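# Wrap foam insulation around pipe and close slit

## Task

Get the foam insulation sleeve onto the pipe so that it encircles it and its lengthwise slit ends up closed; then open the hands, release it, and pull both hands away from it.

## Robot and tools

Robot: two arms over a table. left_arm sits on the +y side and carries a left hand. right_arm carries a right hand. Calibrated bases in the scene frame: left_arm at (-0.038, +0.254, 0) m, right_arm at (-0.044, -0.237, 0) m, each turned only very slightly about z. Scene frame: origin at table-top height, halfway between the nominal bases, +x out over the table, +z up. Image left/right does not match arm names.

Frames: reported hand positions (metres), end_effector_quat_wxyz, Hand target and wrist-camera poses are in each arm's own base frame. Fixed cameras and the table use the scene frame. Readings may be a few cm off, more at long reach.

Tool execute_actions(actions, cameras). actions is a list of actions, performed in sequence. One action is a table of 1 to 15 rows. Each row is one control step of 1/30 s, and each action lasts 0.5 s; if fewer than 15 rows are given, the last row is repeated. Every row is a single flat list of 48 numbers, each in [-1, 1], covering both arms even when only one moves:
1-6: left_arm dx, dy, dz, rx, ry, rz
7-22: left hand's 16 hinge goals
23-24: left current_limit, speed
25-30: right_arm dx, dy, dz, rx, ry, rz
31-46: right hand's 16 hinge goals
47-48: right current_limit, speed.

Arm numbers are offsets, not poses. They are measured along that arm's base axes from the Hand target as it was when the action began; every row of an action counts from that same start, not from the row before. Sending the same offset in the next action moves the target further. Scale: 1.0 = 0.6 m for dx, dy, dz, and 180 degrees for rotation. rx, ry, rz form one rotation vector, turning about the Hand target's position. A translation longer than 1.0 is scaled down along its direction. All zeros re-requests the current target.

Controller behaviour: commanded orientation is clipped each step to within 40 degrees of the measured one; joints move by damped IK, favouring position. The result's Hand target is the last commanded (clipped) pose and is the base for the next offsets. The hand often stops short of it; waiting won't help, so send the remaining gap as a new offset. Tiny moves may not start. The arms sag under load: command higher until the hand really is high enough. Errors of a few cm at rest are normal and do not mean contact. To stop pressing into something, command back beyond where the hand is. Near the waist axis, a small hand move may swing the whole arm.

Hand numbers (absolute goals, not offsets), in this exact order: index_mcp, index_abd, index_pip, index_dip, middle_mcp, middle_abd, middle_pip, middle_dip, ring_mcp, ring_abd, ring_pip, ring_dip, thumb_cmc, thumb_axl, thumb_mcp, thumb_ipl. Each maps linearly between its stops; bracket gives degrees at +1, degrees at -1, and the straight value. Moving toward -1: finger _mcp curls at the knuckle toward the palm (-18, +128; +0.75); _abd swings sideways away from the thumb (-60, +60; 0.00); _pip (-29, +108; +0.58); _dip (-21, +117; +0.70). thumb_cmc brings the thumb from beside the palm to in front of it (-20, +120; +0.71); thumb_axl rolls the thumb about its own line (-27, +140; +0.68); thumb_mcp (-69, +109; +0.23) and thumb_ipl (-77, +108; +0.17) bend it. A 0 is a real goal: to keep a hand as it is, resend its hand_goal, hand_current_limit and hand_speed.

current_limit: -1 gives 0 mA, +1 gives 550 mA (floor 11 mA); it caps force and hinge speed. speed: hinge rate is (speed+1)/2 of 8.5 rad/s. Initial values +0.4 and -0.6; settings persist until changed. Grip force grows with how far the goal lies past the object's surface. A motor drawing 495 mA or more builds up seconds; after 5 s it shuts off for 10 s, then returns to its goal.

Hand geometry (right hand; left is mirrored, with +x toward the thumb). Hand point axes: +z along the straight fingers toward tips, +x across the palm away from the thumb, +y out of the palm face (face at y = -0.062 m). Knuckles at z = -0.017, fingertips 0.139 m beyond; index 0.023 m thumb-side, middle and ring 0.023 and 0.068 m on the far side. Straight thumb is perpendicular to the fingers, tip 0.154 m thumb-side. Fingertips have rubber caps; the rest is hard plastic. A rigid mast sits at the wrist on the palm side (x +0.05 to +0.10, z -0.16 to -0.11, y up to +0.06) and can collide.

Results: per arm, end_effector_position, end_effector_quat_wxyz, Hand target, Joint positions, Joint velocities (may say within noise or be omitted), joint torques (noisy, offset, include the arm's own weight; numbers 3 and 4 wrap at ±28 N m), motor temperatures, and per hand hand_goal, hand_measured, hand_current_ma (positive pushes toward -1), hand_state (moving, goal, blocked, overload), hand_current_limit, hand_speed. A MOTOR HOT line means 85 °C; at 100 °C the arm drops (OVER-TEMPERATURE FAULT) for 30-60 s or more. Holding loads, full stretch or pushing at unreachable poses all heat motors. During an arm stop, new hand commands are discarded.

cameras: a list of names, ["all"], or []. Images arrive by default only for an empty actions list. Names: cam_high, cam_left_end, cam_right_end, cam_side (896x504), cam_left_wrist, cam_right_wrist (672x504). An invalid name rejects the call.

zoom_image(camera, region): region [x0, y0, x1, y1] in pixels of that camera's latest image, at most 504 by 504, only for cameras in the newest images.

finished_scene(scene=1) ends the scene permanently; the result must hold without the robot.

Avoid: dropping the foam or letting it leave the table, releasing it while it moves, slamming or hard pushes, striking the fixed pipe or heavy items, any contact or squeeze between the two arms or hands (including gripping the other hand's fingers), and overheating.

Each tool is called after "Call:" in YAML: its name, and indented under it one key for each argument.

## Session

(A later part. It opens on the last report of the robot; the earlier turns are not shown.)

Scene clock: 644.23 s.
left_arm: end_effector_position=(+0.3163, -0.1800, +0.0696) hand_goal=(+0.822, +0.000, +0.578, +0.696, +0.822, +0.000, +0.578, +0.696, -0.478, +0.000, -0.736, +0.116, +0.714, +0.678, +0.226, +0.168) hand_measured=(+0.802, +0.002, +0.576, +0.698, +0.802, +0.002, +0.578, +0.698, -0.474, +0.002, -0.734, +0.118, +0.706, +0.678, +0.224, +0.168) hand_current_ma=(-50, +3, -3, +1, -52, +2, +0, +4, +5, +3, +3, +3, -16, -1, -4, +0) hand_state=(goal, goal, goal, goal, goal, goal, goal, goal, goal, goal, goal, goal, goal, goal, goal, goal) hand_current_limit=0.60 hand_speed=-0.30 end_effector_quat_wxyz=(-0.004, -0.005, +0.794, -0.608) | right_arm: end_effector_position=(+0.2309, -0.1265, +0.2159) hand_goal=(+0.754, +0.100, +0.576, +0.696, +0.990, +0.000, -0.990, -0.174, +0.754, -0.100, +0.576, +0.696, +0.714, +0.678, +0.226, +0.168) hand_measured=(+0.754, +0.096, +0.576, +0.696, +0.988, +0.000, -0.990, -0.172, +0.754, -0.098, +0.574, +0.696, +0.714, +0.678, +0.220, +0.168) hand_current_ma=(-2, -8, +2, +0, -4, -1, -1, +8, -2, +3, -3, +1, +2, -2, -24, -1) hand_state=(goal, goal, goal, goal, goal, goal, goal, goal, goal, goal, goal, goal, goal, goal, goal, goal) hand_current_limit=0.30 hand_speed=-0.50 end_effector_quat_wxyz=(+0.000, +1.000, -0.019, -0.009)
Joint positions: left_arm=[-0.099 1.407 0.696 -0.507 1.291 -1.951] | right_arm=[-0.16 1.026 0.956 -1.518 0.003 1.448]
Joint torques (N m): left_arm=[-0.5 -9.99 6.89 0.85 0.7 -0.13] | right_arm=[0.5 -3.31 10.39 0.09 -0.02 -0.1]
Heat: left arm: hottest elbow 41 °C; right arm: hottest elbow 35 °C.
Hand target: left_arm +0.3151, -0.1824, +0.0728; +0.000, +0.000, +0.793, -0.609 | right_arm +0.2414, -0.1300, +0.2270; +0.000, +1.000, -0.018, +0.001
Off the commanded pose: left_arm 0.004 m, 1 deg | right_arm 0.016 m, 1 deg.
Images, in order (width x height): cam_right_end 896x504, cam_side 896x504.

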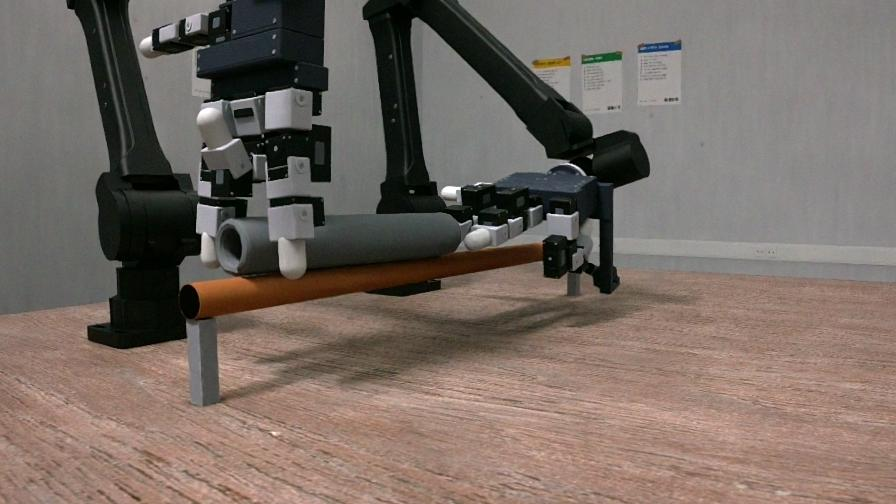

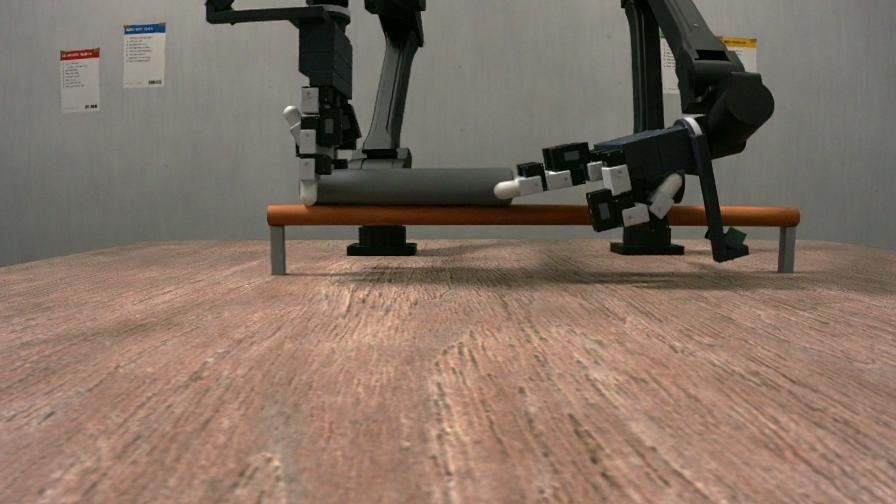

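Call:
execute_actions:
  actions:
    - [[0,0,0,0,0,0, 0.822,0,0.577,0.696, 0.822,0,0.577,0.696, -0.478,0,-0.736,0.116, 0.714,0.678,0.226,0.168, 0.6,-0.3, 0.008,0,-0.02,0,0,0, 0.754,0.02,0.576,0.696, 0.99,0,-0.99,-0.174, 0.754,-0.02,0.576,0.696, 0.714,0.678,0.226,0.168, 0.3,-0.6],[0,0,0,0,0,0, 0.822,0,0.577,0.696, 0.822,0,0.577,0.696, -0.478,0,-0.736,0.116, 0.714,0.678,0.226,0.168, 0.6,-0.3, 0.008,0,-0.045,0,0,0, 0.754,-0.04,0.576,0.696, 0.99,0,-0.99,-0.174, 0.754,0.04,0.576,0.696, 0.714,0.678,0.226,0.168, 0.3,-0.6]]
    - [[-0.008,0,0,0,0,0, 0.822,0,0.577,0.696, 0.822,0,0.577,0.696, -0.478,0,-0.736,0.116, 0.714,0.678,0.226,0.168, 0.6,-0.3, 0,0,0,0,0,0, 0.754,-0.1,0.576,0.696, 0.99,0,-0.99,-0.174, 0.754,0.08,0.576,0.696, 0.714,0.678,0.226,0.168, 0.3,-0.8]]
  cameras: ["cam_side","cam_right_end"]

Call:
zoom_image:
  camera: "cam_right_end"
  region: [150, 130, 400, 340]

Scene clock: 645.90 s.
left_arm: end_effector_position=(+0.3118, -0.1799, +0.0698) hand_goal=(+0.822, +0.000, +0.578, +0.696, +0.822, +0.000, +0.578, +0.696, -0.478, +0.000, -0.736, +0.116, +0.714, +0.678, +0.226, +0.168) hand_measured=(+0.802, +0.002, +0.576, +0.698, +0.802, +0.002, +0.578, +0.698, -0.474, +0.002, -0.734, +0.118, +0.706, +0.678, +0.224, +0.168) hand_current_ma=(-50, +3, -3, +1, -52, +2, +0, +4, +5, +3, +3, +3, -16, -1, -4, +0) hand_state=(goal, goal, goal, goal, goal, goal, goal, goal, goal, goal, goal, goal, goal, goal, goal, goal) hand_current_limit=0.60 hand_speed=-0.30 end_effector_quat_wxyz=(-0.004, -0.005, +0.793, -0.609) | right_arm: end_effector_position=(+0.2426, -0.1282, +0.2030) hand_goal=(+0.754, -0.100, +0.576, +0.696, +0.990, +0.000, -0.990, -0.174, +0.754, +0.080, +0.576, +0.696, +0.714, +0.678, +0.226, +0.168) hand_measured=(+0.754, -0.092, +0.576, +0.696, +0.988, +0.000, -0.990, -0.172, +0.754, +0.072, +0.574, +0.696, +0.714, +0.678, +0.220, +0.168) hand_current_ma=(-2, +24, +2, +0, -4, -1, -1, +8, -2, -21, -3, +1, +2, -2, -24, -1) hand_state=(goal, goal, goal, goal, goal, goal, goal, goal, goal, goal, goal, goal, goal, goal, goal, goal) hand_current_limit=0.30 hand_speed=-0.80 end_effector_quat_wxyz=(+0.001, +1.000, -0.018, +0.001)
Joint positions: left_arm=[-0.1 1.394 0.682 -0.501 1.291 -1.955] | right_arm=[-0.16 1.048 0.938 -1.458 0.002 1.448]
Joint torques (N m): left_arm=[-0.44 -9.58 6.91 0.77 0.69 -0.15] | right_arm=[0.91 -3.9 7.16 0.68 0 -0.11]
Heat: left arm: hottest elbow 40 °C; right arm: hottest elbow 35 °C.
Hand target: left_arm +0.3102, -0.1825, +0.0727; +0.000, +0.000, +0.793, -0.609 | right_arm +0.2462, -0.1300, +0.2001; +0.000, +1.000, -0.018, +0.001
Off the commanded pose: left_arm 0.004 m, 1 deg | right_arm 0.005 m, 0 deg.
Images, in order (width x height): cam_right_end 896x504, cam_side 896x504.

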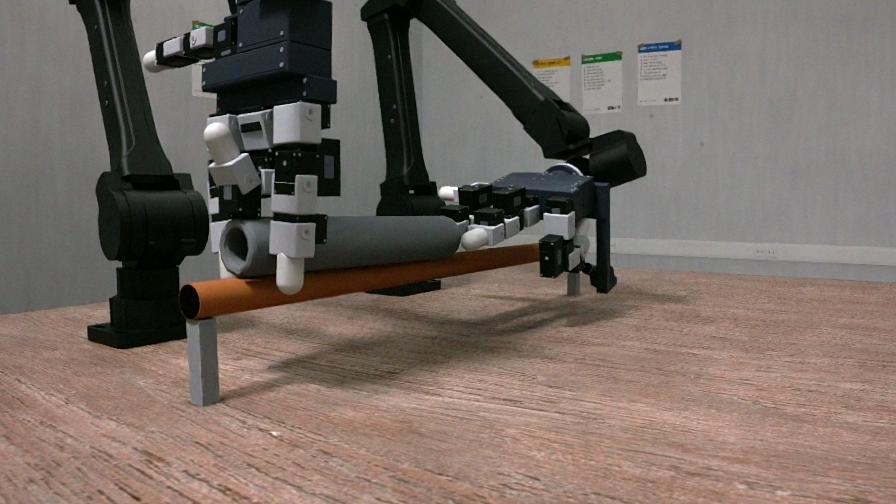

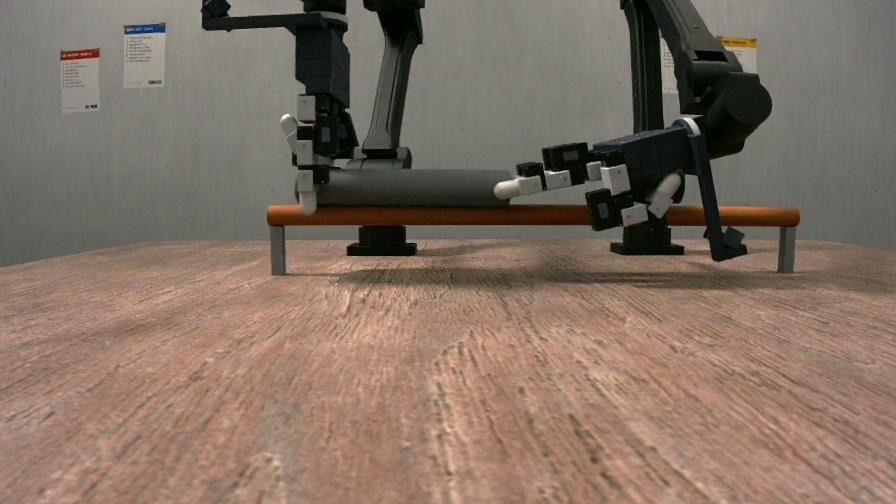

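Scaled by 2.016 from the camera's 896x504 image, which has a finer 1280x720 frame.

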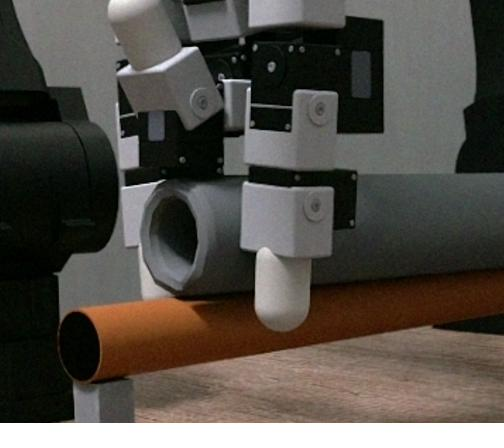

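Call:
zoom_image:
  camera: "cam_right_end"
  region: [200, 200, 300, 290]

Call:
zoom_image:
  camera: "cam_side"
  region: [260, 120, 540, 240]

Scaled by 5.040 from the camera's 896x504 image, which has a finer 1280x720 frame.

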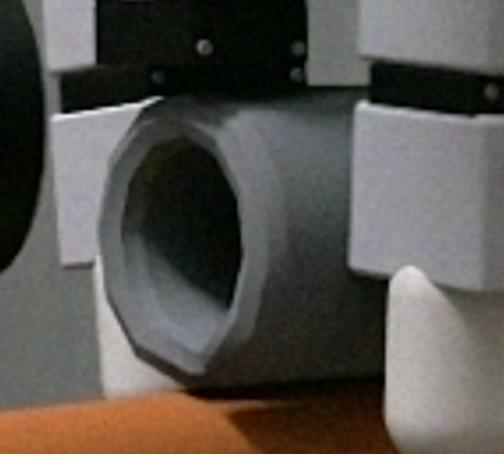

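Scaled by 1.800 from the camera's 896x504 image, which has a finer 1280x720 frame.

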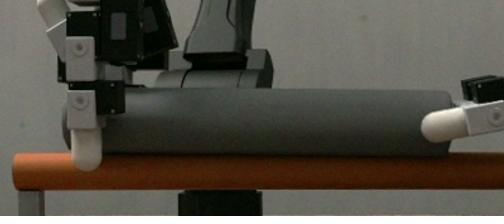

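Call:
execute_actions:
  actions:
    - [[0,0,0,0,0,0, 0.822,0,0.577,0.696, 0.822,0,0.577,0.696, -0.478,0,-0.736,0.116, 0.714,0.678,0.226,0.168, 0.6,-0.3, 0,0,-0.01,0,0,0, 0.754,-0.05,0.576,0.696, 0.99,0,-0.99,-0.174, 0.754,0.05,0.576,0.696, 0.714,0.678,0.226,0.168, 0.5,-0.8],[0,0,0,0,0,0, 0.822,0,0.577,0.696, 0.822,0,0.577,0.696, -0.478,0,-0.736,0.116, 0.714,0.678,0.226,0.168, 0.6,-0.3, 0,0,-0.02,0,0,0, 0.754,-0.05,0.576,0.696, 0.99,0,-0.99,-0.174, 0.754,0.05,0.576,0.696, 0.714,0.678,0.226,0.168, 0.5,-0.8]]
    - [[0,0,0,0,0,0, 0.822,0,0.577,0.696, 0.822,0,0.577,0.696, -0.478,0,-0.736,0.116, 0.714,0.678,0.226,0.168, 0.6,-0.3, 0,0,-0.015,0,0,0, 0.754,-0.05,0.576,0.696, 0.99,0,-0.99,-0.174, 0.754,0.05,0.576,0.696, 0.714,0.678,0.226,0.168, 0.5,-0.8]]
  cameras: ["cam_side","cam_right_end"]

Call:
zoom_image:
  camera: "cam_right_end"
  region: [200, 200, 300, 290]

Call:
zoom_image:
  camera: "cam_side"
  region: [260, 120, 540, 240]

Scene clock: 647.70 s.
left_arm: end_effector_position=(+0.3117, -0.1799, +0.0699) hand_goal=(+0.822, +0.000, +0.578, +0.696, +0.822, +0.000, +0.578, +0.696, -0.478, +0.000, -0.736, +0.116, +0.714, +0.678, +0.226, +0.168) hand_measured=(+0.804, +0.002, +0.576, +0.698, +0.802, +0.002, +0.578, +0.698, -0.474, +0.002, -0.734, +0.118, +0.706, +0.678, +0.224, +0.168) hand_current_ma=(-49, +3, -3, +1, -52, +2, +0, +4, +5, +3, +3, +3, -16, -1, -4, +0) hand_state=(goal, goal, goal, goal, goal, goal, goal, goal, goal, goal, goal, goal, goal, goal, goal, goal) hand_current_limit=0.60 hand_speed=-0.30 end_effector_quat_wxyz=(-0.004, -0.006, +0.793, -0.609) | right_arm: end_effector_position=(+0.2449, -0.1285, +0.1896) hand_goal=(+0.754, -0.050, +0.576, +0.696, +0.990, +0.000, -0.990, -0.174, +0.754, +0.050, +0.576, +0.696, +0.714, +0.678, +0.226, +0.168) hand_measured=(+0.754, -0.044, +0.576, +0.696, +0.986, +0.000, -1.000, -0.172, +0.754, +0.052, +0.574, +0.696, +0.714, +0.678, +0.220, +0.168) hand_current_ma=(-2, +15, +2, +0, -16, -1, -33, +8, -2, +8, -3, +1, +2, -2, -24, -1) hand_state=(goal, goal, goal, goal, goal, goal, goal, goal, goal, goal, goal, goal, goal, goal, goal, goal) hand_current_limit=0.50 hand_speed=-0.80 end_effector_quat_wxyz=(+0.002, +1.000, -0.018, +0.009)
Joint positions: left_arm=[-0.1 1.393 0.682 -0.501 1.291 -1.956] | right_arm=[-0.16 1.049 0.903 -1.406 0.002 1.448]
Joint torques (N m): left_arm=[-0.38 -9.82 6.89 0.84 0.69 -0.13] | right_arm=[0.67 -2.84 6.01 0.98 -0.02 -0.09]
Heat: left arm: hottest elbow 40 °C; right arm: hottest elbow 35 °C.
Hand target: left_arm +0.3103, -0.1824, +0.0728; +0.000, +0.000, +0.793, -0.609 | right_arm +0.2462, -0.1300, +0.1790; +0.000, +1.000, -0.018, +0.001
Off the commanded pose: left_arm 0.004 m, 1 deg | right_arm 0.011 m, 1 deg.
Images, in order (width x height): cam_right_end 896x504, cam_side 896x504.

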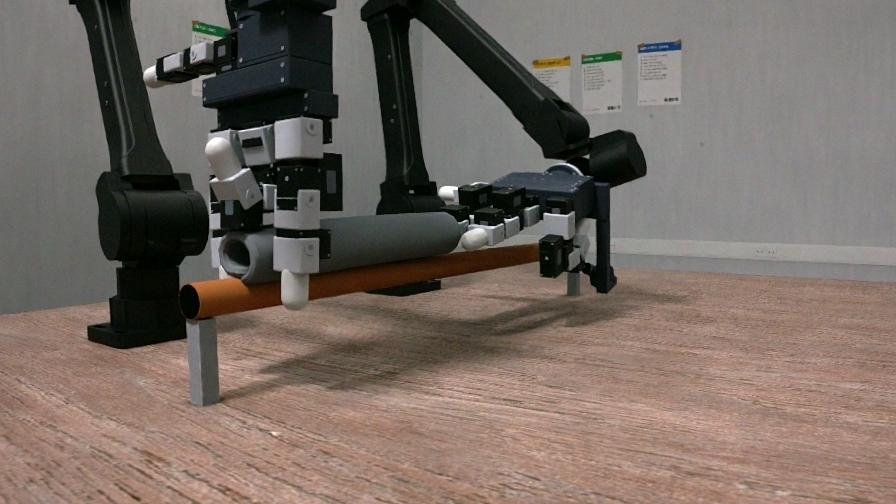

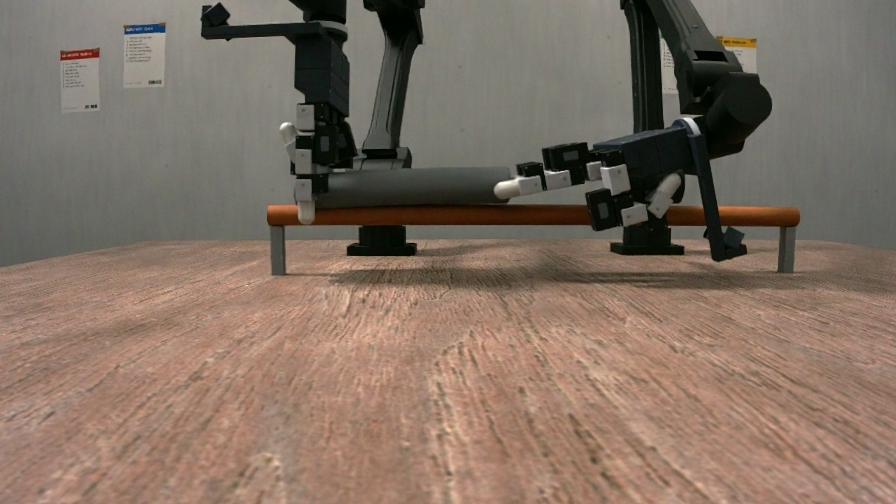

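Scaled by 5.040 from the camera's 896x504 image, which has a finer 1280x720 frame.

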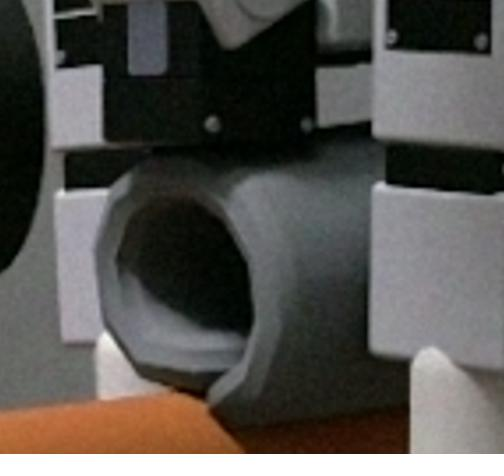

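Scaled by 1.800 from the camera's 896x504 image, which has a finer 1280x720 frame.

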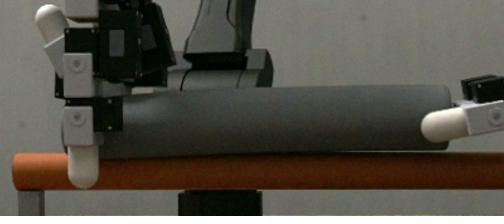

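Call:
execute_actions:
  actions:
    - [[0,0,0,0,0,0, 0.822,0,0.577,0.696, 0.822,0,0.577,0.696, -0.478,0,-0.736,0.116, 0.714,0.678,0.226,0.168, 0.6,-0.3, 0,0,-0.015,0,0,0, 0.754,-0.05,0.576,0.696, 0.99,0,-0.99,-0.174, 0.754,0.05,0.576,0.696, 0.714,0.678,0.226,0.168, 0.5,-0.8]]
  cameras: ["cam_side","cam_right_end"]

Call:
zoom_image:
  camera: "cam_right_end"
  region: [200, 210, 300, 300]

Scene clock: 648.57 s.
left_arm: end_effector_position=(+0.3117, -0.1799, +0.0700) hand_goal=(+0.822, +0.000, +0.578, +0.696, +0.822, +0.000, +0.578, +0.696, -0.478, +0.000, -0.736, +0.116, +0.714, +0.678, +0.226, +0.168) hand_measured=(+0.808, +0.002, +0.576, +0.698, +0.802, +0.002, +0.578, +0.698, -0.474, +0.002, -0.734, +0.118, +0.706, +0.678, +0.224, +0.168) hand_current_ma=(-36, +3, -3, +1, -52, +2, +0, +4, +5, +3, +3, +3, -16, -1, -4, +0) hand_state=(goal, goal, goal, goal, goal, goal, goal, goal, goal, goal, goal, goal, goal, goal, goal, goal) hand_current_limit=0.60 hand_speed=-0.30 end_effector_quat_wxyz=(-0.004, -0.006, +0.793, -0.609) | right_arm: end_effector_position=(+0.2456, -0.1286, +0.1854) hand_goal=(+0.754, -0.050, +0.576, +0.696, +0.990, +0.000, -0.990, -0.174, +0.754, +0.050, +0.576, +0.696, +0.714, +0.678, +0.226, +0.168) hand_measured=(+0.754, -0.032, +0.576, +0.696, +0.984, +0.000, -1.000, -0.172, +0.754, +0.052, +0.574, +0.696, +0.714, +0.678, +0.220, +0.168) hand_current_ma=(-2, +62, +2, +0, -22, -1, -33, +8, -2, +8, -3, +1, +2, -2, -24, -1) hand_state=(goal, goal, goal, goal, goal, goal, goal, goal, goal, goal, goal, goal, goal, goal, goal, goal) hand_current_limit=0.50 hand_speed=-0.80 end_effector_quat_wxyz=(+0.002, +1.000, -0.018, +0.012)
Joint positions: left_arm=[-0.1 1.393 0.682 -0.501 1.291 -1.957] | right_arm=[-0.16 1.049 0.892 -1.39 0.002 1.448]
Joint torques (N m): left_arm=[-0.44 -9.76 6.83 0.84 0.68 -0.13] | right_arm=[0.85 -2.61 5.19 1.31 -0.01 -0.11]
Heat: left arm: hottest elbow 40 °C; right arm: hottest elbow 35 °C.
Hand target: left_arm +0.3102, -0.1824, +0.0728; +0.000, +0.000, +0.793, -0.609 | right_arm +0.2462, -0.1300, +0.1700; +0.000, +1.000, -0.018, +0.001
Off the commanded pose: left_arm 0.004 m, 1 deg | right_arm 0.015 m, 1 deg.
Images, in order (width x height): cam_right_end 896x504, cam_side 896x504.

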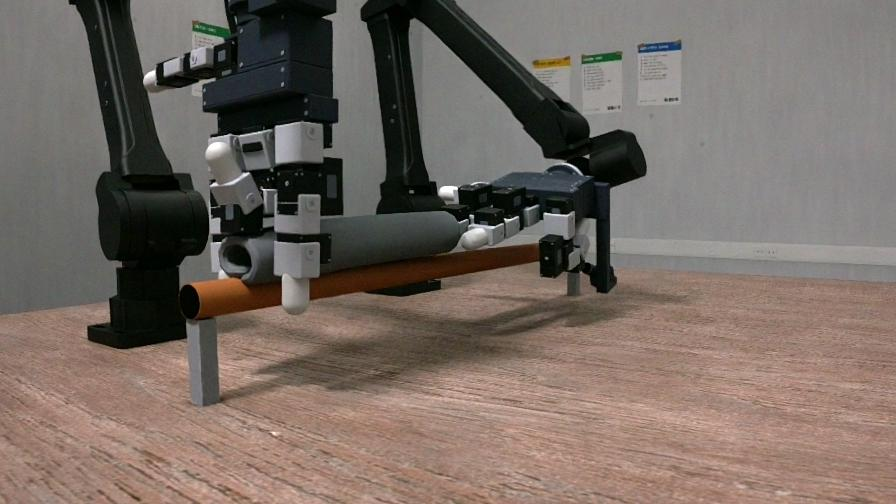

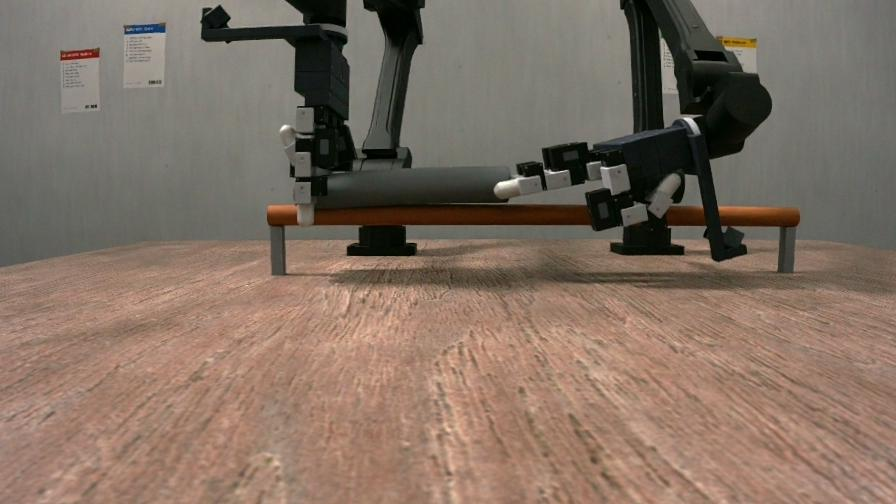

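Scaled by 5.040 from the camera's 896x504 image, which has a finer 1280x720 frame.

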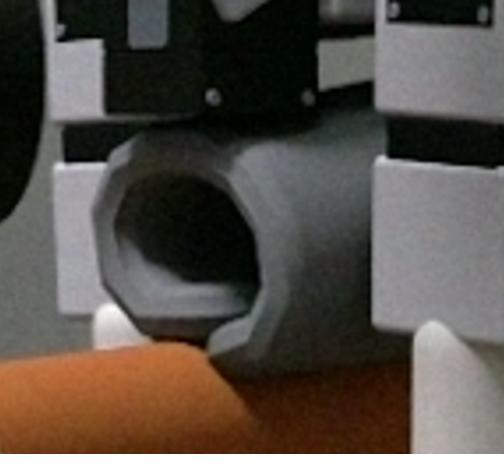

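Call:
execute_actions:
  actions:
    - [[0,0,0,0,0,0, 0.822,0,0.577,0.696, 0.822,0,0.577,0.696, -0.478,0,-0.736,0.116, 0.714,0.678,0.226,0.168, 0.6,-0.3, 0,0,-0.02,0,0,0, 0.754,-0.05,0.576,0.696, 0.99,0,-0.99,-0.174, 0.754,0.05,0.576,0.696, 0.714,0.678,0.226,0.168, 0.5,-0.8]]
  cameras: ["cam_side","cam_right_end"]

Call:
zoom_image:
  camera: "cam_right_end"
  region: [200, 210, 300, 300]

Scene clock: 649.40 s.
left_arm: end_effector_position=(+0.3116, -0.1800, +0.0702) hand_goal=(+0.822, +0.000, +0.578, +0.696, +0.822, +0.000, +0.578, +0.696, -0.478, +0.000, -0.736, +0.116, +0.714, +0.678, +0.226, +0.168) hand_measured=(+0.812, +0.002, +0.578, +0.698, +0.802, +0.002, +0.578, +0.698, -0.474, +0.002, -0.734, +0.118, +0.706, +0.678, +0.224, +0.168) hand_current_ma=(-21, +3, -1, +1, -52, +2, +0, +4, +5, +3, +3, +3, -16, -1, -4, +0) hand_state=(goal, goal, goal, goal, goal, goal, goal, goal, goal, goal, goal, goal, goal, goal, goal, goal) hand_current_limit=0.60 hand_speed=-0.30 end_effector_quat_wxyz=(-0.004, -0.006, +0.793, -0.609) | right_arm: end_effector_position=(+0.2464, -0.1287, +0.1800) hand_goal=(+0.754, -0.050, +0.576, +0.696, +0.990, +0.000, -0.990, -0.174, +0.754, +0.050, +0.576, +0.696, +0.714, +0.678, +0.226, +0.168) hand_measured=(+0.754, -0.014, +0.576, +0.696, +0.976, +0.000, -1.000, -0.172, +0.754, +0.052, +0.574, +0.696, +0.714, +0.678, +0.220, +0.168) hand_current_ma=(-2, +128, +2, +0, -53, -1, -33, +8, -2, +8, -3, +1, +2, -2, -24, -1) hand_state=(goal, blocked, goal, goal, goal, goal, goal, goal, goal, goal, goal, goal, goal, goal, goal, goal) hand_current_limit=0.50 hand_speed=-0.80 end_effector_quat_wxyz=(+0.003, +1.000, -0.018, +0.015)
Joint positions: left_arm=[-0.1 1.393 0.682 -0.501 1.291 -1.958] | right_arm=[-0.16 1.049 0.878 -1.369 0.002 1.448]
Joint torques (N m): left_arm=[-0.5 -9.7 6.87 0.81 0.68 -0.11] | right_arm=[0.85 -2.32 4.15 1.63 -0.01 -0.09]
Heat: left arm: hottest elbow 40 °C; right arm: hottest elbow 35 °C.
Hand target: left_arm +0.3102, -0.1825, +0.0728; +0.000, +0.000, +0.793, -0.609 | right_arm +0.2462, -0.1300, +0.1580; +0.000, +1.000, -0.018, +0.001
Off the commanded pose: left_arm 0.004 m, 1 deg | right_arm 0.022 m, 2 deg.
Images, in order (width x height): cam_right_end 896x504, cam_side 896x504.

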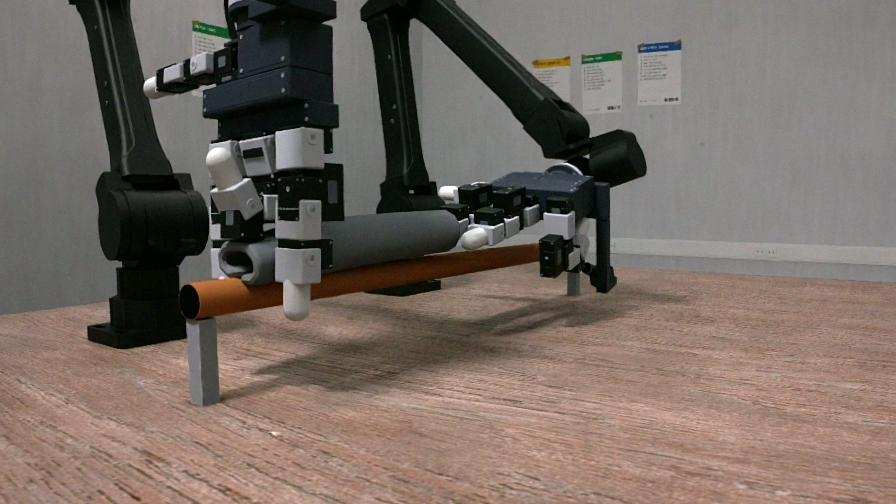

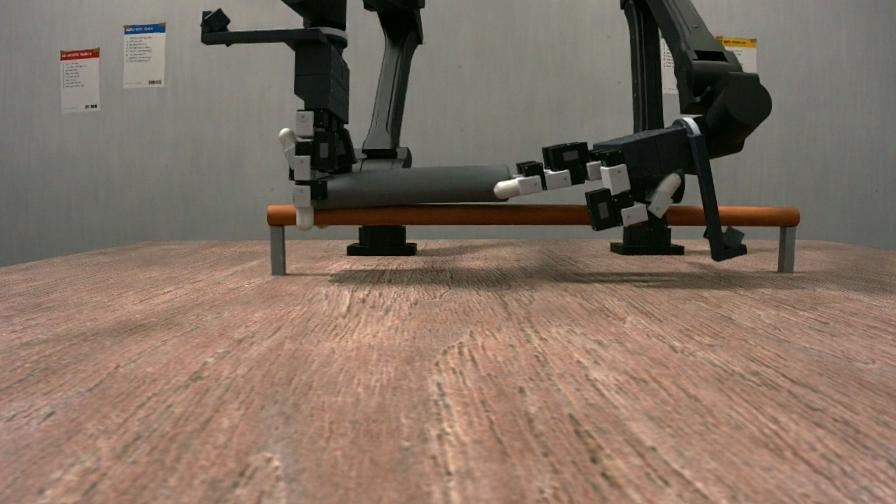

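Scaled by 5.040 from the camera's 896x504 image, which has a finer 1280x720 frame.

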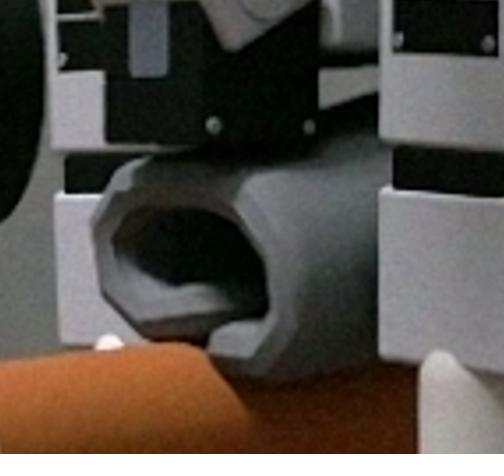

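Call:
execute_actions:
  actions:
    - [[0,0,0,0,0,0, 0.822,0,0.577,0.696, 0.822,0,0.577,0.696, -0.478,0,-0.736,0.116, 0.714,0.678,0.226,0.168, 0.6,-0.3, 0.004,0,-0.018,0,0,0, 0.754,-0.05,0.576,0.696, 0.99,0,-0.99,-0.174, 0.754,0.03,0.576,0.696, 0.714,0.678,0.226,0.168, 0.5,-0.8]]
  cameras: ["cam_side","cam_right_end"]

Call:
zoom_image:
  camera: "cam_right_end"
  region: [200, 210, 300, 300]

Scene clock: 650.37 s.
left_arm: end_effector_position=(+0.3115, -0.1800, +0.0702) hand_goal=(+0.822, +0.000, +0.578, +0.696, +0.822, +0.000, +0.578, +0.696, -0.478, +0.000, -0.736, +0.116, +0.714, +0.678, +0.226, +0.168) hand_measured=(+0.816, +0.002, +0.578, +0.698, +0.802, +0.002, +0.578, +0.698, -0.474, +0.002, -0.734, +0.118, +0.706, +0.678, +0.224, +0.168) hand_current_ma=(-11, +3, +0, +1, -52, +2, +0, +4, +5, +3, +3, +3, -16, -1, -4, +0) hand_state=(goal, goal, goal, goal, goal, goal, goal, goal, goal, goal, goal, goal, goal, goal, goal, goal) hand_current_limit=0.60 hand_speed=-0.30 end_effector_quat_wxyz=(-0.004, -0.006, +0.793, -0.609) | right_arm: end_effector_position=(+0.2481, -0.1300, +0.1748) hand_goal=(+0.754, -0.050, +0.576, +0.696, +0.990, +0.000, -0.990, -0.174, +0.754, +0.030, +0.576, +0.696, +0.714, +0.678, +0.226, +0.168) hand_measured=(+0.758, -0.004, +0.576, +0.696, +0.952, +0.002, -1.000, -0.172, +0.754, +0.034, +0.574, +0.696, +0.714, +0.678, +0.220, +0.168) hand_current_ma=(+17, +163, +2, +0, -166, +3, -34, +8, -2, +10, -3, +1, +2, -2, -24, -1) hand_state=(goal, blocked, goal, goal, blocked, goal, goal, goal, goal, goal, goal, goal, goal, goal, goal, goal) hand_current_limit=0.50 hand_speed=-0.80 end_effector_quat_wxyz=(+0.007, +1.000, -0.018, +0.021)
Joint positions: left_arm=[-0.1 1.393 0.682 -0.501 1.291 -1.958] | right_arm=[-0.16 1.048 0.863 -1.342 0.007 1.448]
Joint torques (N m): left_arm=[-0.85 -9.82 6.91 0.88 0.7 -0.12] | right_arm=[0.91 -1.26 3.82 1.87 -0.19 -0.08]
Heat: left arm: hottest elbow 40 °C; right arm: hottest elbow 35 °C.
Hand target: left_arm +0.3102, -0.1825, +0.0727; +0.000, +0.000, +0.793, -0.609 | right_arm +0.2486, -0.1300, +0.1472; +0.000, +1.000, -0.018, +0.001
Off the commanded pose: left_arm 0.004 m, 1 deg | right_arm 0.028 m, 2 deg.
Images, in order (width x height): cam_right_end 896x504, cam_side 896x504.

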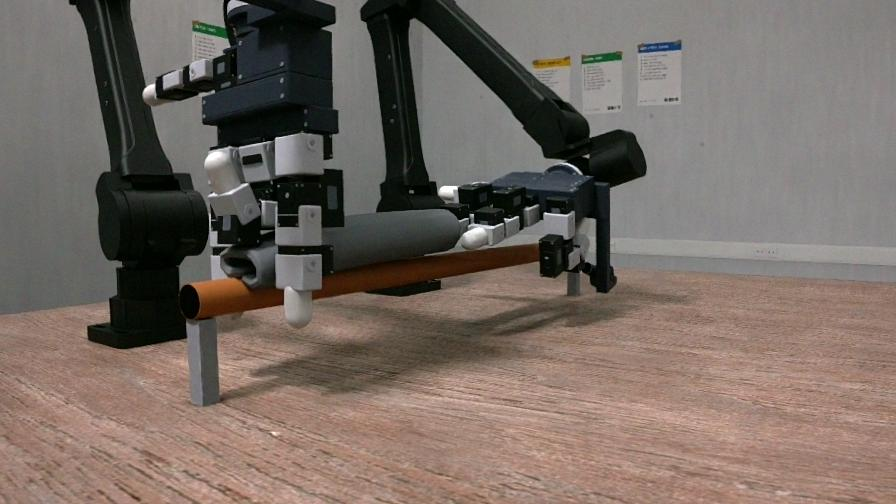

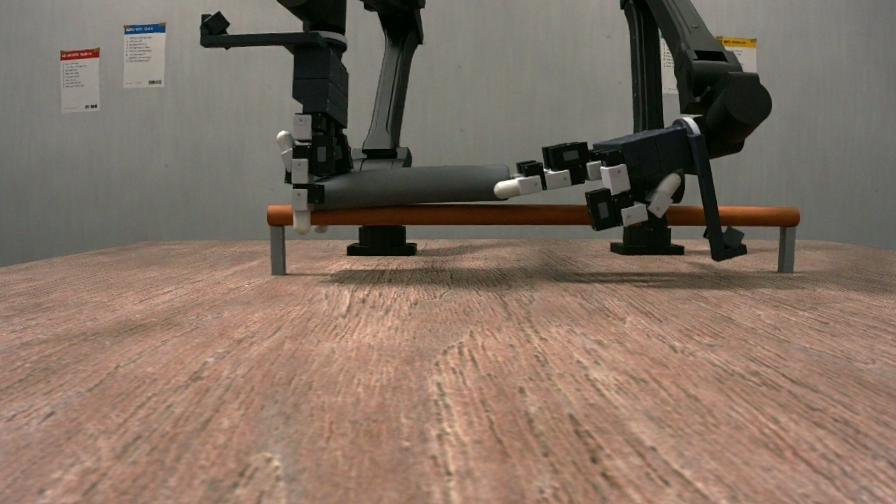

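Scaled by 5.040 from the camera's 896x504 image, which has a finer 1280x720 frame.

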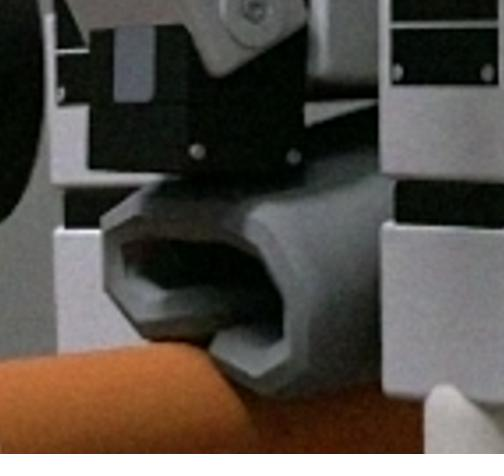

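Call:
execute_actions:
  actions: []
  cameras: ["cam_right_end", "cam_side", "cam_high", "cam_left_end"]

Call:
zoom_image:
  camera: "cam_right_end"
  region: [200, 210, 300, 300]

Scene clock: 651.17 s.
left_arm: end_effector_position=(+0.3115, -0.1800, +0.0702) hand_goal=(+0.822, +0.000, +0.578, +0.696, +0.822, +0.000, +0.578, +0.696, -0.478, +0.000, -0.736, +0.116, +0.714, +0.678, +0.226, +0.168) hand_measured=(+0.816, +0.002, +0.578, +0.698, +0.802, +0.002, +0.578, +0.698, -0.474, +0.002, -0.734, +0.118, +0.706, +0.678, +0.224, +0.168) hand_current_ma=(-11, +3, +0, +1, -52, +2, +0, +4, +5, +3, +3, +3, -16, -1, -4, +0) hand_state=(goal, goal, goal, goal, goal, goal, goal, goal, goal, goal, goal, goal, goal, goal, goal, goal) hand_current_limit=0.60 hand_speed=-0.30 end_effector_quat_wxyz=(-0.004, -0.006, +0.793, -0.609) | right_arm: end_effector_position=(+0.2481, -0.1300, +0.1748) hand_goal=(+0.754, -0.050, +0.576, +0.696, +0.990, +0.000, -0.990, -0.174, +0.754, +0.030, +0.576, +0.696, +0.714, +0.678, +0.226, +0.168) hand_measured=(+0.758, -0.004, +0.576, +0.696, +0.952, +0.002, -1.000, -0.172, +0.754, +0.034, +0.574, +0.696, +0.714, +0.678, +0.220, +0.168) hand_current_ma=(+17, +163, +2, +0, -166, +3, -34, +8, -2, +10, -3, +1, +2, -2, -24, -1) hand_state=(goal, blocked, goal, goal, blocked, goal, goal, goal, goal, goal, goal, goal, goal, goal, goal, goal) hand_current_limit=0.50 hand_speed=-0.80 end_effector_quat_wxyz=(+0.007, +1.000, -0.018, +0.021)
Joint positions: left_arm=[-0.1 1.393 0.682 -0.501 1.291 -1.958] | right_arm=[-0.16 1.048 0.863 -1.342 0.007 1.448]
Joint velocities: within noise
Joint torques (N m): left_arm=[-0.56 -9.82 6.8 0.87 0.69 -0.11] | right_arm=[0.97 -1.03 3.85 1.83 -0.21 -0.05]
Motor temperatures (°C): left_arm=[25 33 40 27 25 24] | right_arm=[29 32 35 22 23 21]
Heat: left arm: hottest elbow 40 °C; right arm: hottest elbow 35 °C.
Hand target: left_arm +0.3102, -0.1825, +0.0727; +0.000, +0.000, +0.793, -0.609 | right_arm +0.2486, -0.1300, +0.1472; +0.000, +1.000, -0.018, +0.001
Off the commanded pose: left_arm 0.004 m, 1 deg | right_arm 0.028 m, 2 deg.
Images, in order (width x height): cam_high 896x504, cam_left_end 896x504, cam_right_end 896x504, cam_side 896x504.

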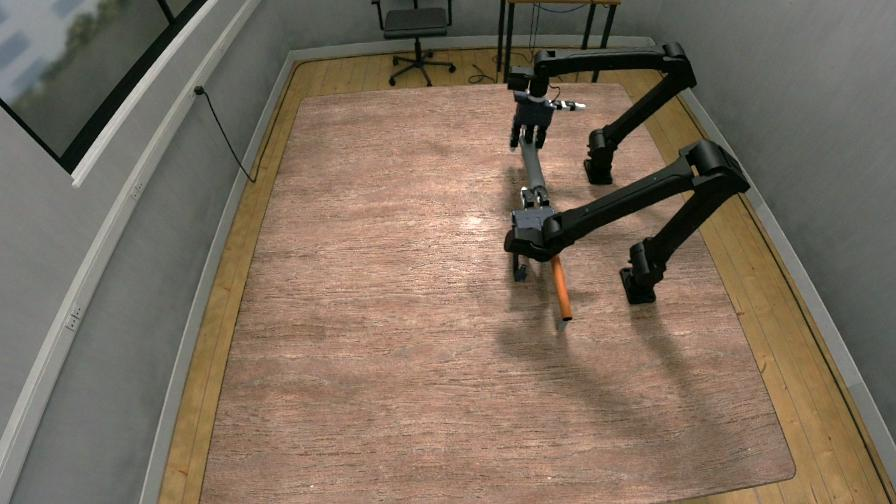

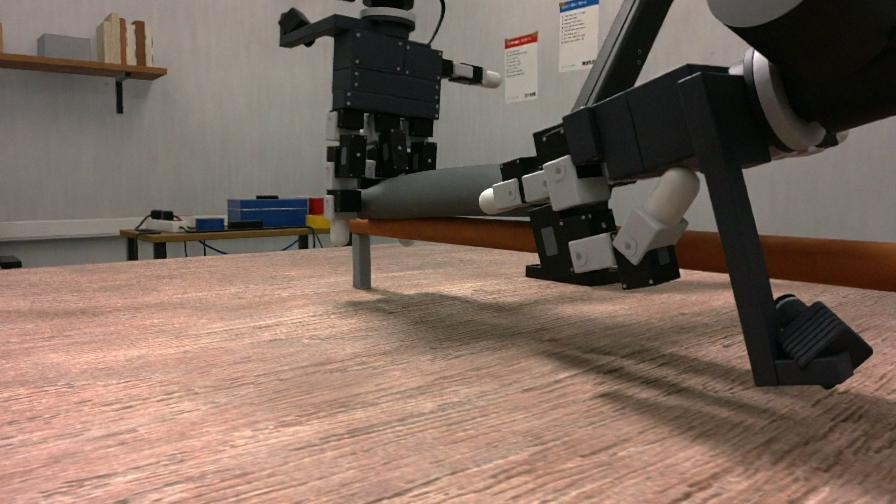

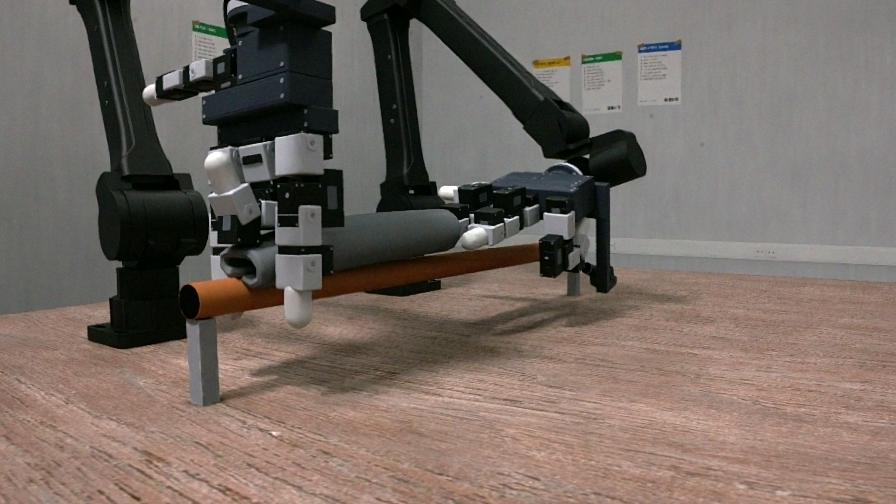

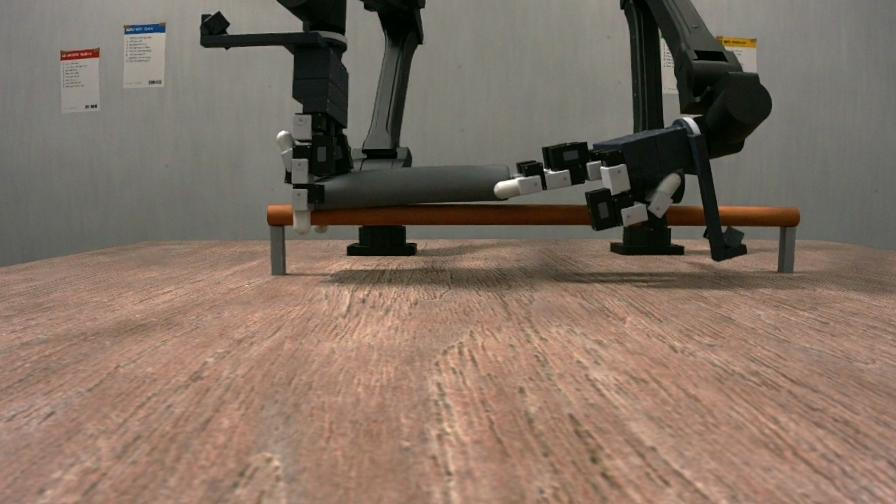

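Scaled by 5.040 from the camera's 896x504 image, which has a finer 1280x720 frame.

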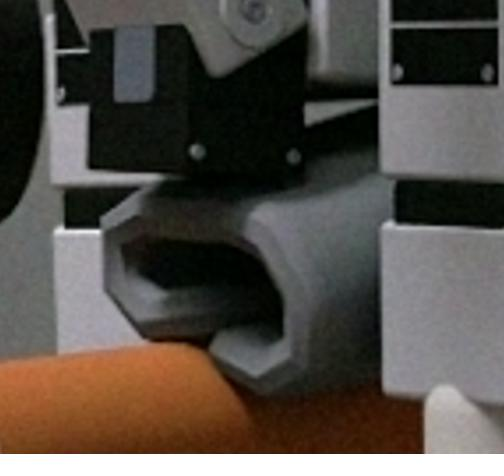

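Call:
execute_actions:
  actions:
    - [[0,0,0,0,0,0,0.822,0,0.577,0.696,0.822,0,0.577,0.696,-0.478,0,-0.736,0.116,0.714,0.678,0.226,0.168,0.6,-0.3,0,0,-0.005,0,0,0,0.754,-0.05,0.576,0.696,0.99,0,-0.99,-0.174,0.754,0.03,0.576,0.696,0.714,0.678,0.226,0.168,0.5,-0.8]]
    - [[0,0,0,0,0,0,0.822,0,0.577,0.696,0.822,0,0.577,0.696,-0.478,0,-0.736,0.116,0.714,0.678,0.226,0.168,0.6,-0.3,0,0,-0.005,0,0,0,0.754,-0.05,0.576,0.696,0.99,0,-0.99,-0.174,0.754,0.03,0.576,0.696,0.714,0.678,0.226,0.168,0.5,-0.8]]
  cameras: ["cam_right_end"]

Call:
zoom_image:
  camera: "cam_right_end"
  region: [200, 210, 300, 300]

Scene clock: 652.60 s.
left_arm: end_effector_position=(+0.3116, -0.1800, +0.0703) hand_goal=(+0.822, +0.000, +0.578, +0.696, +0.822, +0.000, +0.578, +0.696, -0.478, +0.000, -0.736, +0.116, +0.714, +0.678, +0.226, +0.168) hand_measured=(+0.818, +0.002, +0.578, +0.698, +0.802, +0.002, +0.578, +0.698, -0.474, +0.002, -0.734, +0.118, +0.706, +0.678, +0.224, +0.168) hand_current_ma=(-7, +2, +1, +1, -52, +2, +0, +4, +5, +3, +3, +3, -16, -1, -4, +0) hand_state=(goal, goal, goal, goal, goal, goal, goal, goal, goal, goal, goal, goal, goal, goal, goal, goal) hand_current_limit=0.60 hand_speed=-0.30 end_effector_quat_wxyz=(-0.004, -0.006, +0.793, -0.609) | right_arm: end_effector_position=(+0.2492, -0.1308, +0.1716) hand_goal=(+0.754, -0.050, +0.576, +0.696, +0.990, +0.000, -0.990, -0.174, +0.754, +0.030, +0.576, +0.696, +0.714, +0.678, +0.226, +0.168) hand_measured=(+0.760, +0.004, +0.578, +0.696, +0.944, +0.002, -1.000, -0.172, +0.754, +0.034, +0.574, +0.696, +0.714, +0.678, +0.220, +0.168) hand_current_ma=(+21, +193, +4, +0, -204, +3, -34, +8, -2, +9, -3, +1, +2, -2, -24, -1) hand_state=(goal, blocked, goal, goal, blocked, goal, goal, goal, goal, goal, goal, goal, goal, goal, goal, goal) hand_current_limit=0.50 hand_speed=-0.80 end_effector_quat_wxyz=(+0.009, +0.999, -0.019, +0.024)
Joint positions: left_arm=[-0.1 1.392 0.682 -0.501 1.291 -1.958] | right_arm=[-0.16 1.048 0.853 -1.325 0.011 1.448]
Joint torques (N m): left_arm=[-0.56 -9.52 6.9 0.87 0.68 -0.09] | right_arm=[0.79 -0.85 3.62 1.88 -0.35 -0.09]
Heat: left arm: hottest elbow 40 °C; right arm: hottest elbow 35 °C.
Hand target: left_arm +0.3102, -0.1825, +0.0727; +0.000, +0.000, +0.793, -0.609 | right_arm +0.2486, -0.1299, +0.1412; +0.000, +1.000, -0.018, +0.001
Off the commanded pose: left_arm 0.004 m, 1 deg | right_arm 0.030 m, 3 deg.
Images, in order (width x height): cam_right_end 896x504.

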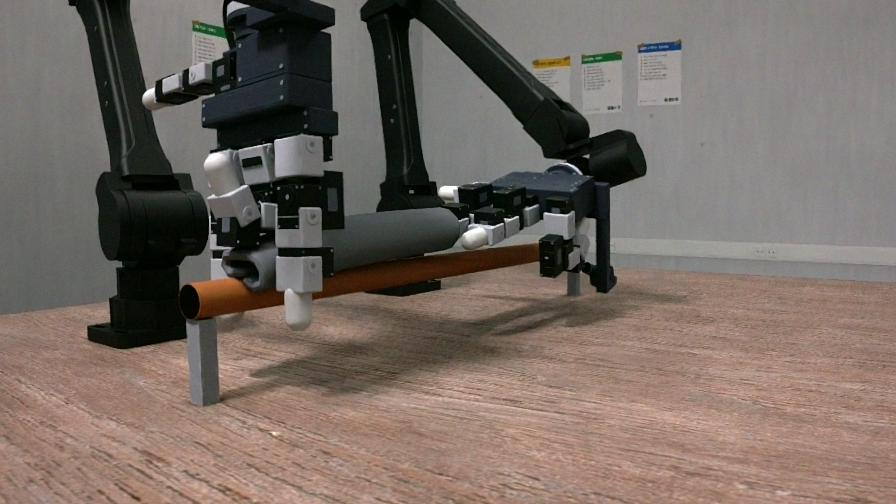

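Scaled by 5.040 from the camera's 896x504 image, which has a finer 1280x720 frame.

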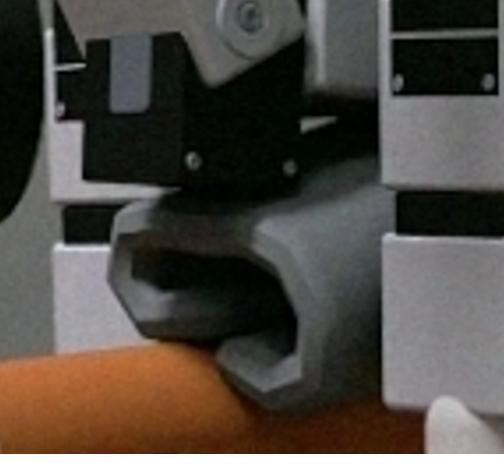

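Call:
execute_actions:
  actions:
    - [[0,0,0,0,0,0,0.822,0,0.577,0.696,0.822,0,0.577,0.696,-0.478,0,-0.736,0.116,0.714,0.678,0.226,0.168,0.6,-0.3,0,0,0,0,0,0,0.754,0.1,0.576,0.696,0.99,0,-0.99,-0.174,0.754,0.2,0.576,0.696,0.714,0.678,0.226,0.168,0.5,-0.8]]
    - [[0,0,0,0,0,0,0.822,0,0.577,0.696,0.822,0,0.577,0.696,-0.478,0,-0.736,0.116,0.714,0.678,0.226,0.168,0.6,-0.3,0,0,0,0,0,0,0.754,0.1,0.576,0.696,0.99,0,-0.99,-0.174,0.754,0.3,0.576,0.696,0.714,0.678,0.226,0.168,0.5,-0.8]]
  cameras: ["cam_right_end"]

Call:
zoom_image:
  camera: "cam_right_end"
  region: [200, 210, 300, 300]

Scene clock: 654.60 s.
left_arm: end_effector_position=(+0.3116, -0.1800, +0.0703) hand_goal=(+0.822, +0.000, +0.578, +0.696, +0.822, +0.000, +0.578, +0.696, -0.478, +0.000, -0.736, +0.116, +0.714, +0.678, +0.226, +0.168) hand_measured=(+0.818, -0.002, +0.578, +0.698, +0.802, +0.002, +0.578, +0.698, -0.474, +0.002, -0.734, +0.118, +0.706, +0.678, +0.224, +0.168) hand_current_ma=(-7, -1, +1, +1, -52, +2, +0, +4, +5, +3, +3, +3, -16, -1, -4, +0) hand_state=(goal, goal, goal, goal, goal, goal, goal, goal, goal, goal, goal, goal, goal, goal, goal, goal) hand_current_limit=0.60 hand_speed=-0.30 end_effector_quat_wxyz=(-0.004, -0.006, +0.793, -0.609) | right_arm: end_effector_position=(+0.2572, -0.1319, +0.1714) hand_goal=(+0.754, +0.100, +0.576, +0.696, +0.990, +0.000, -0.990, -0.174, +0.754, +0.300, +0.576, +0.696, +0.714, +0.678, +0.226, +0.168) hand_measured=(+0.758, +0.152, +0.578, +0.696, +0.944, +0.010, -1.000, -0.172, +0.754, +0.202, +0.574, +0.696, +0.714, +0.678, +0.220, +0.168) hand_current_ma=(+16, +187, +4, +0, -204, +29, -34, +8, -2, -374, -3, +1, +2, -2, -24, -1) hand_state=(goal, blocked, goal, goal, blocked, goal, goal, goal, goal, blocked, goal, goal, goal, goal, goal, goal) hand_current_limit=0.50 hand_speed=-0.80 end_effector_quat_wxyz=(+0.010, +0.999, -0.016, +0.039)
Joint positions: left_arm=[-0.1 1.392 0.682 -0.501 1.291 -1.958] | right_arm=[-0.16 1.049 0.853 -1.294 0.009 1.443]
Joint torques (N m): left_arm=[-0.44 -9.47 6.83 0.84 0.68 -0.1] | right_arm=[1.03 -1.03 3.86 0.85 -0.27 -0.03]
Heat: left arm: hottest elbow 40 °C; right arm: hottest elbow 35 °C.
Hand target: left_arm +0.3102, -0.1825, +0.0727; +0.000, +0.000, +0.793, -0.609 | right_arm +0.2486, -0.1299, +0.1412; +0.000, +1.000, -0.018, +0.001
Off the commanded pose: left_arm 0.004 m, 1 deg | right_arm 0.031 m, 5 deg.
Images, in order (width x height): cam_right_end 896x504.

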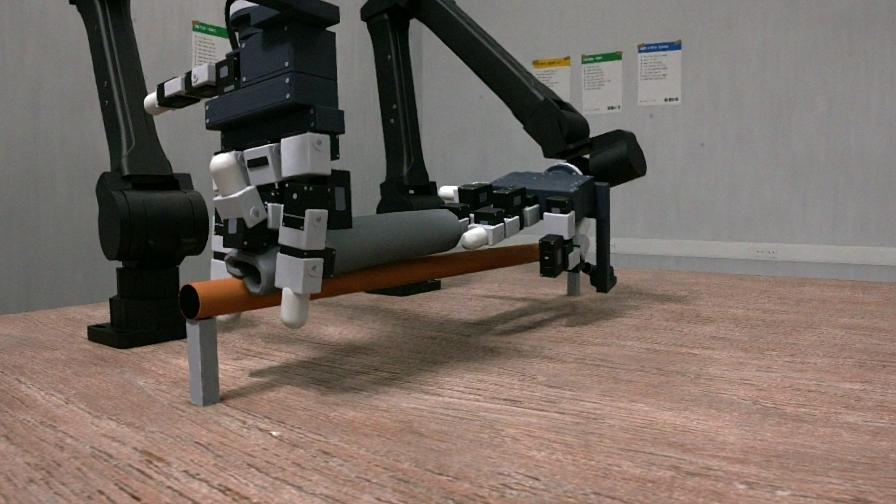

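Scaled by 5.040 from the camera's 896x504 image, which has a finer 1280x720 frame.

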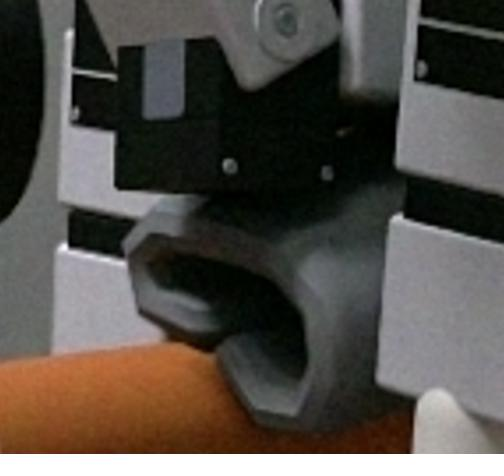

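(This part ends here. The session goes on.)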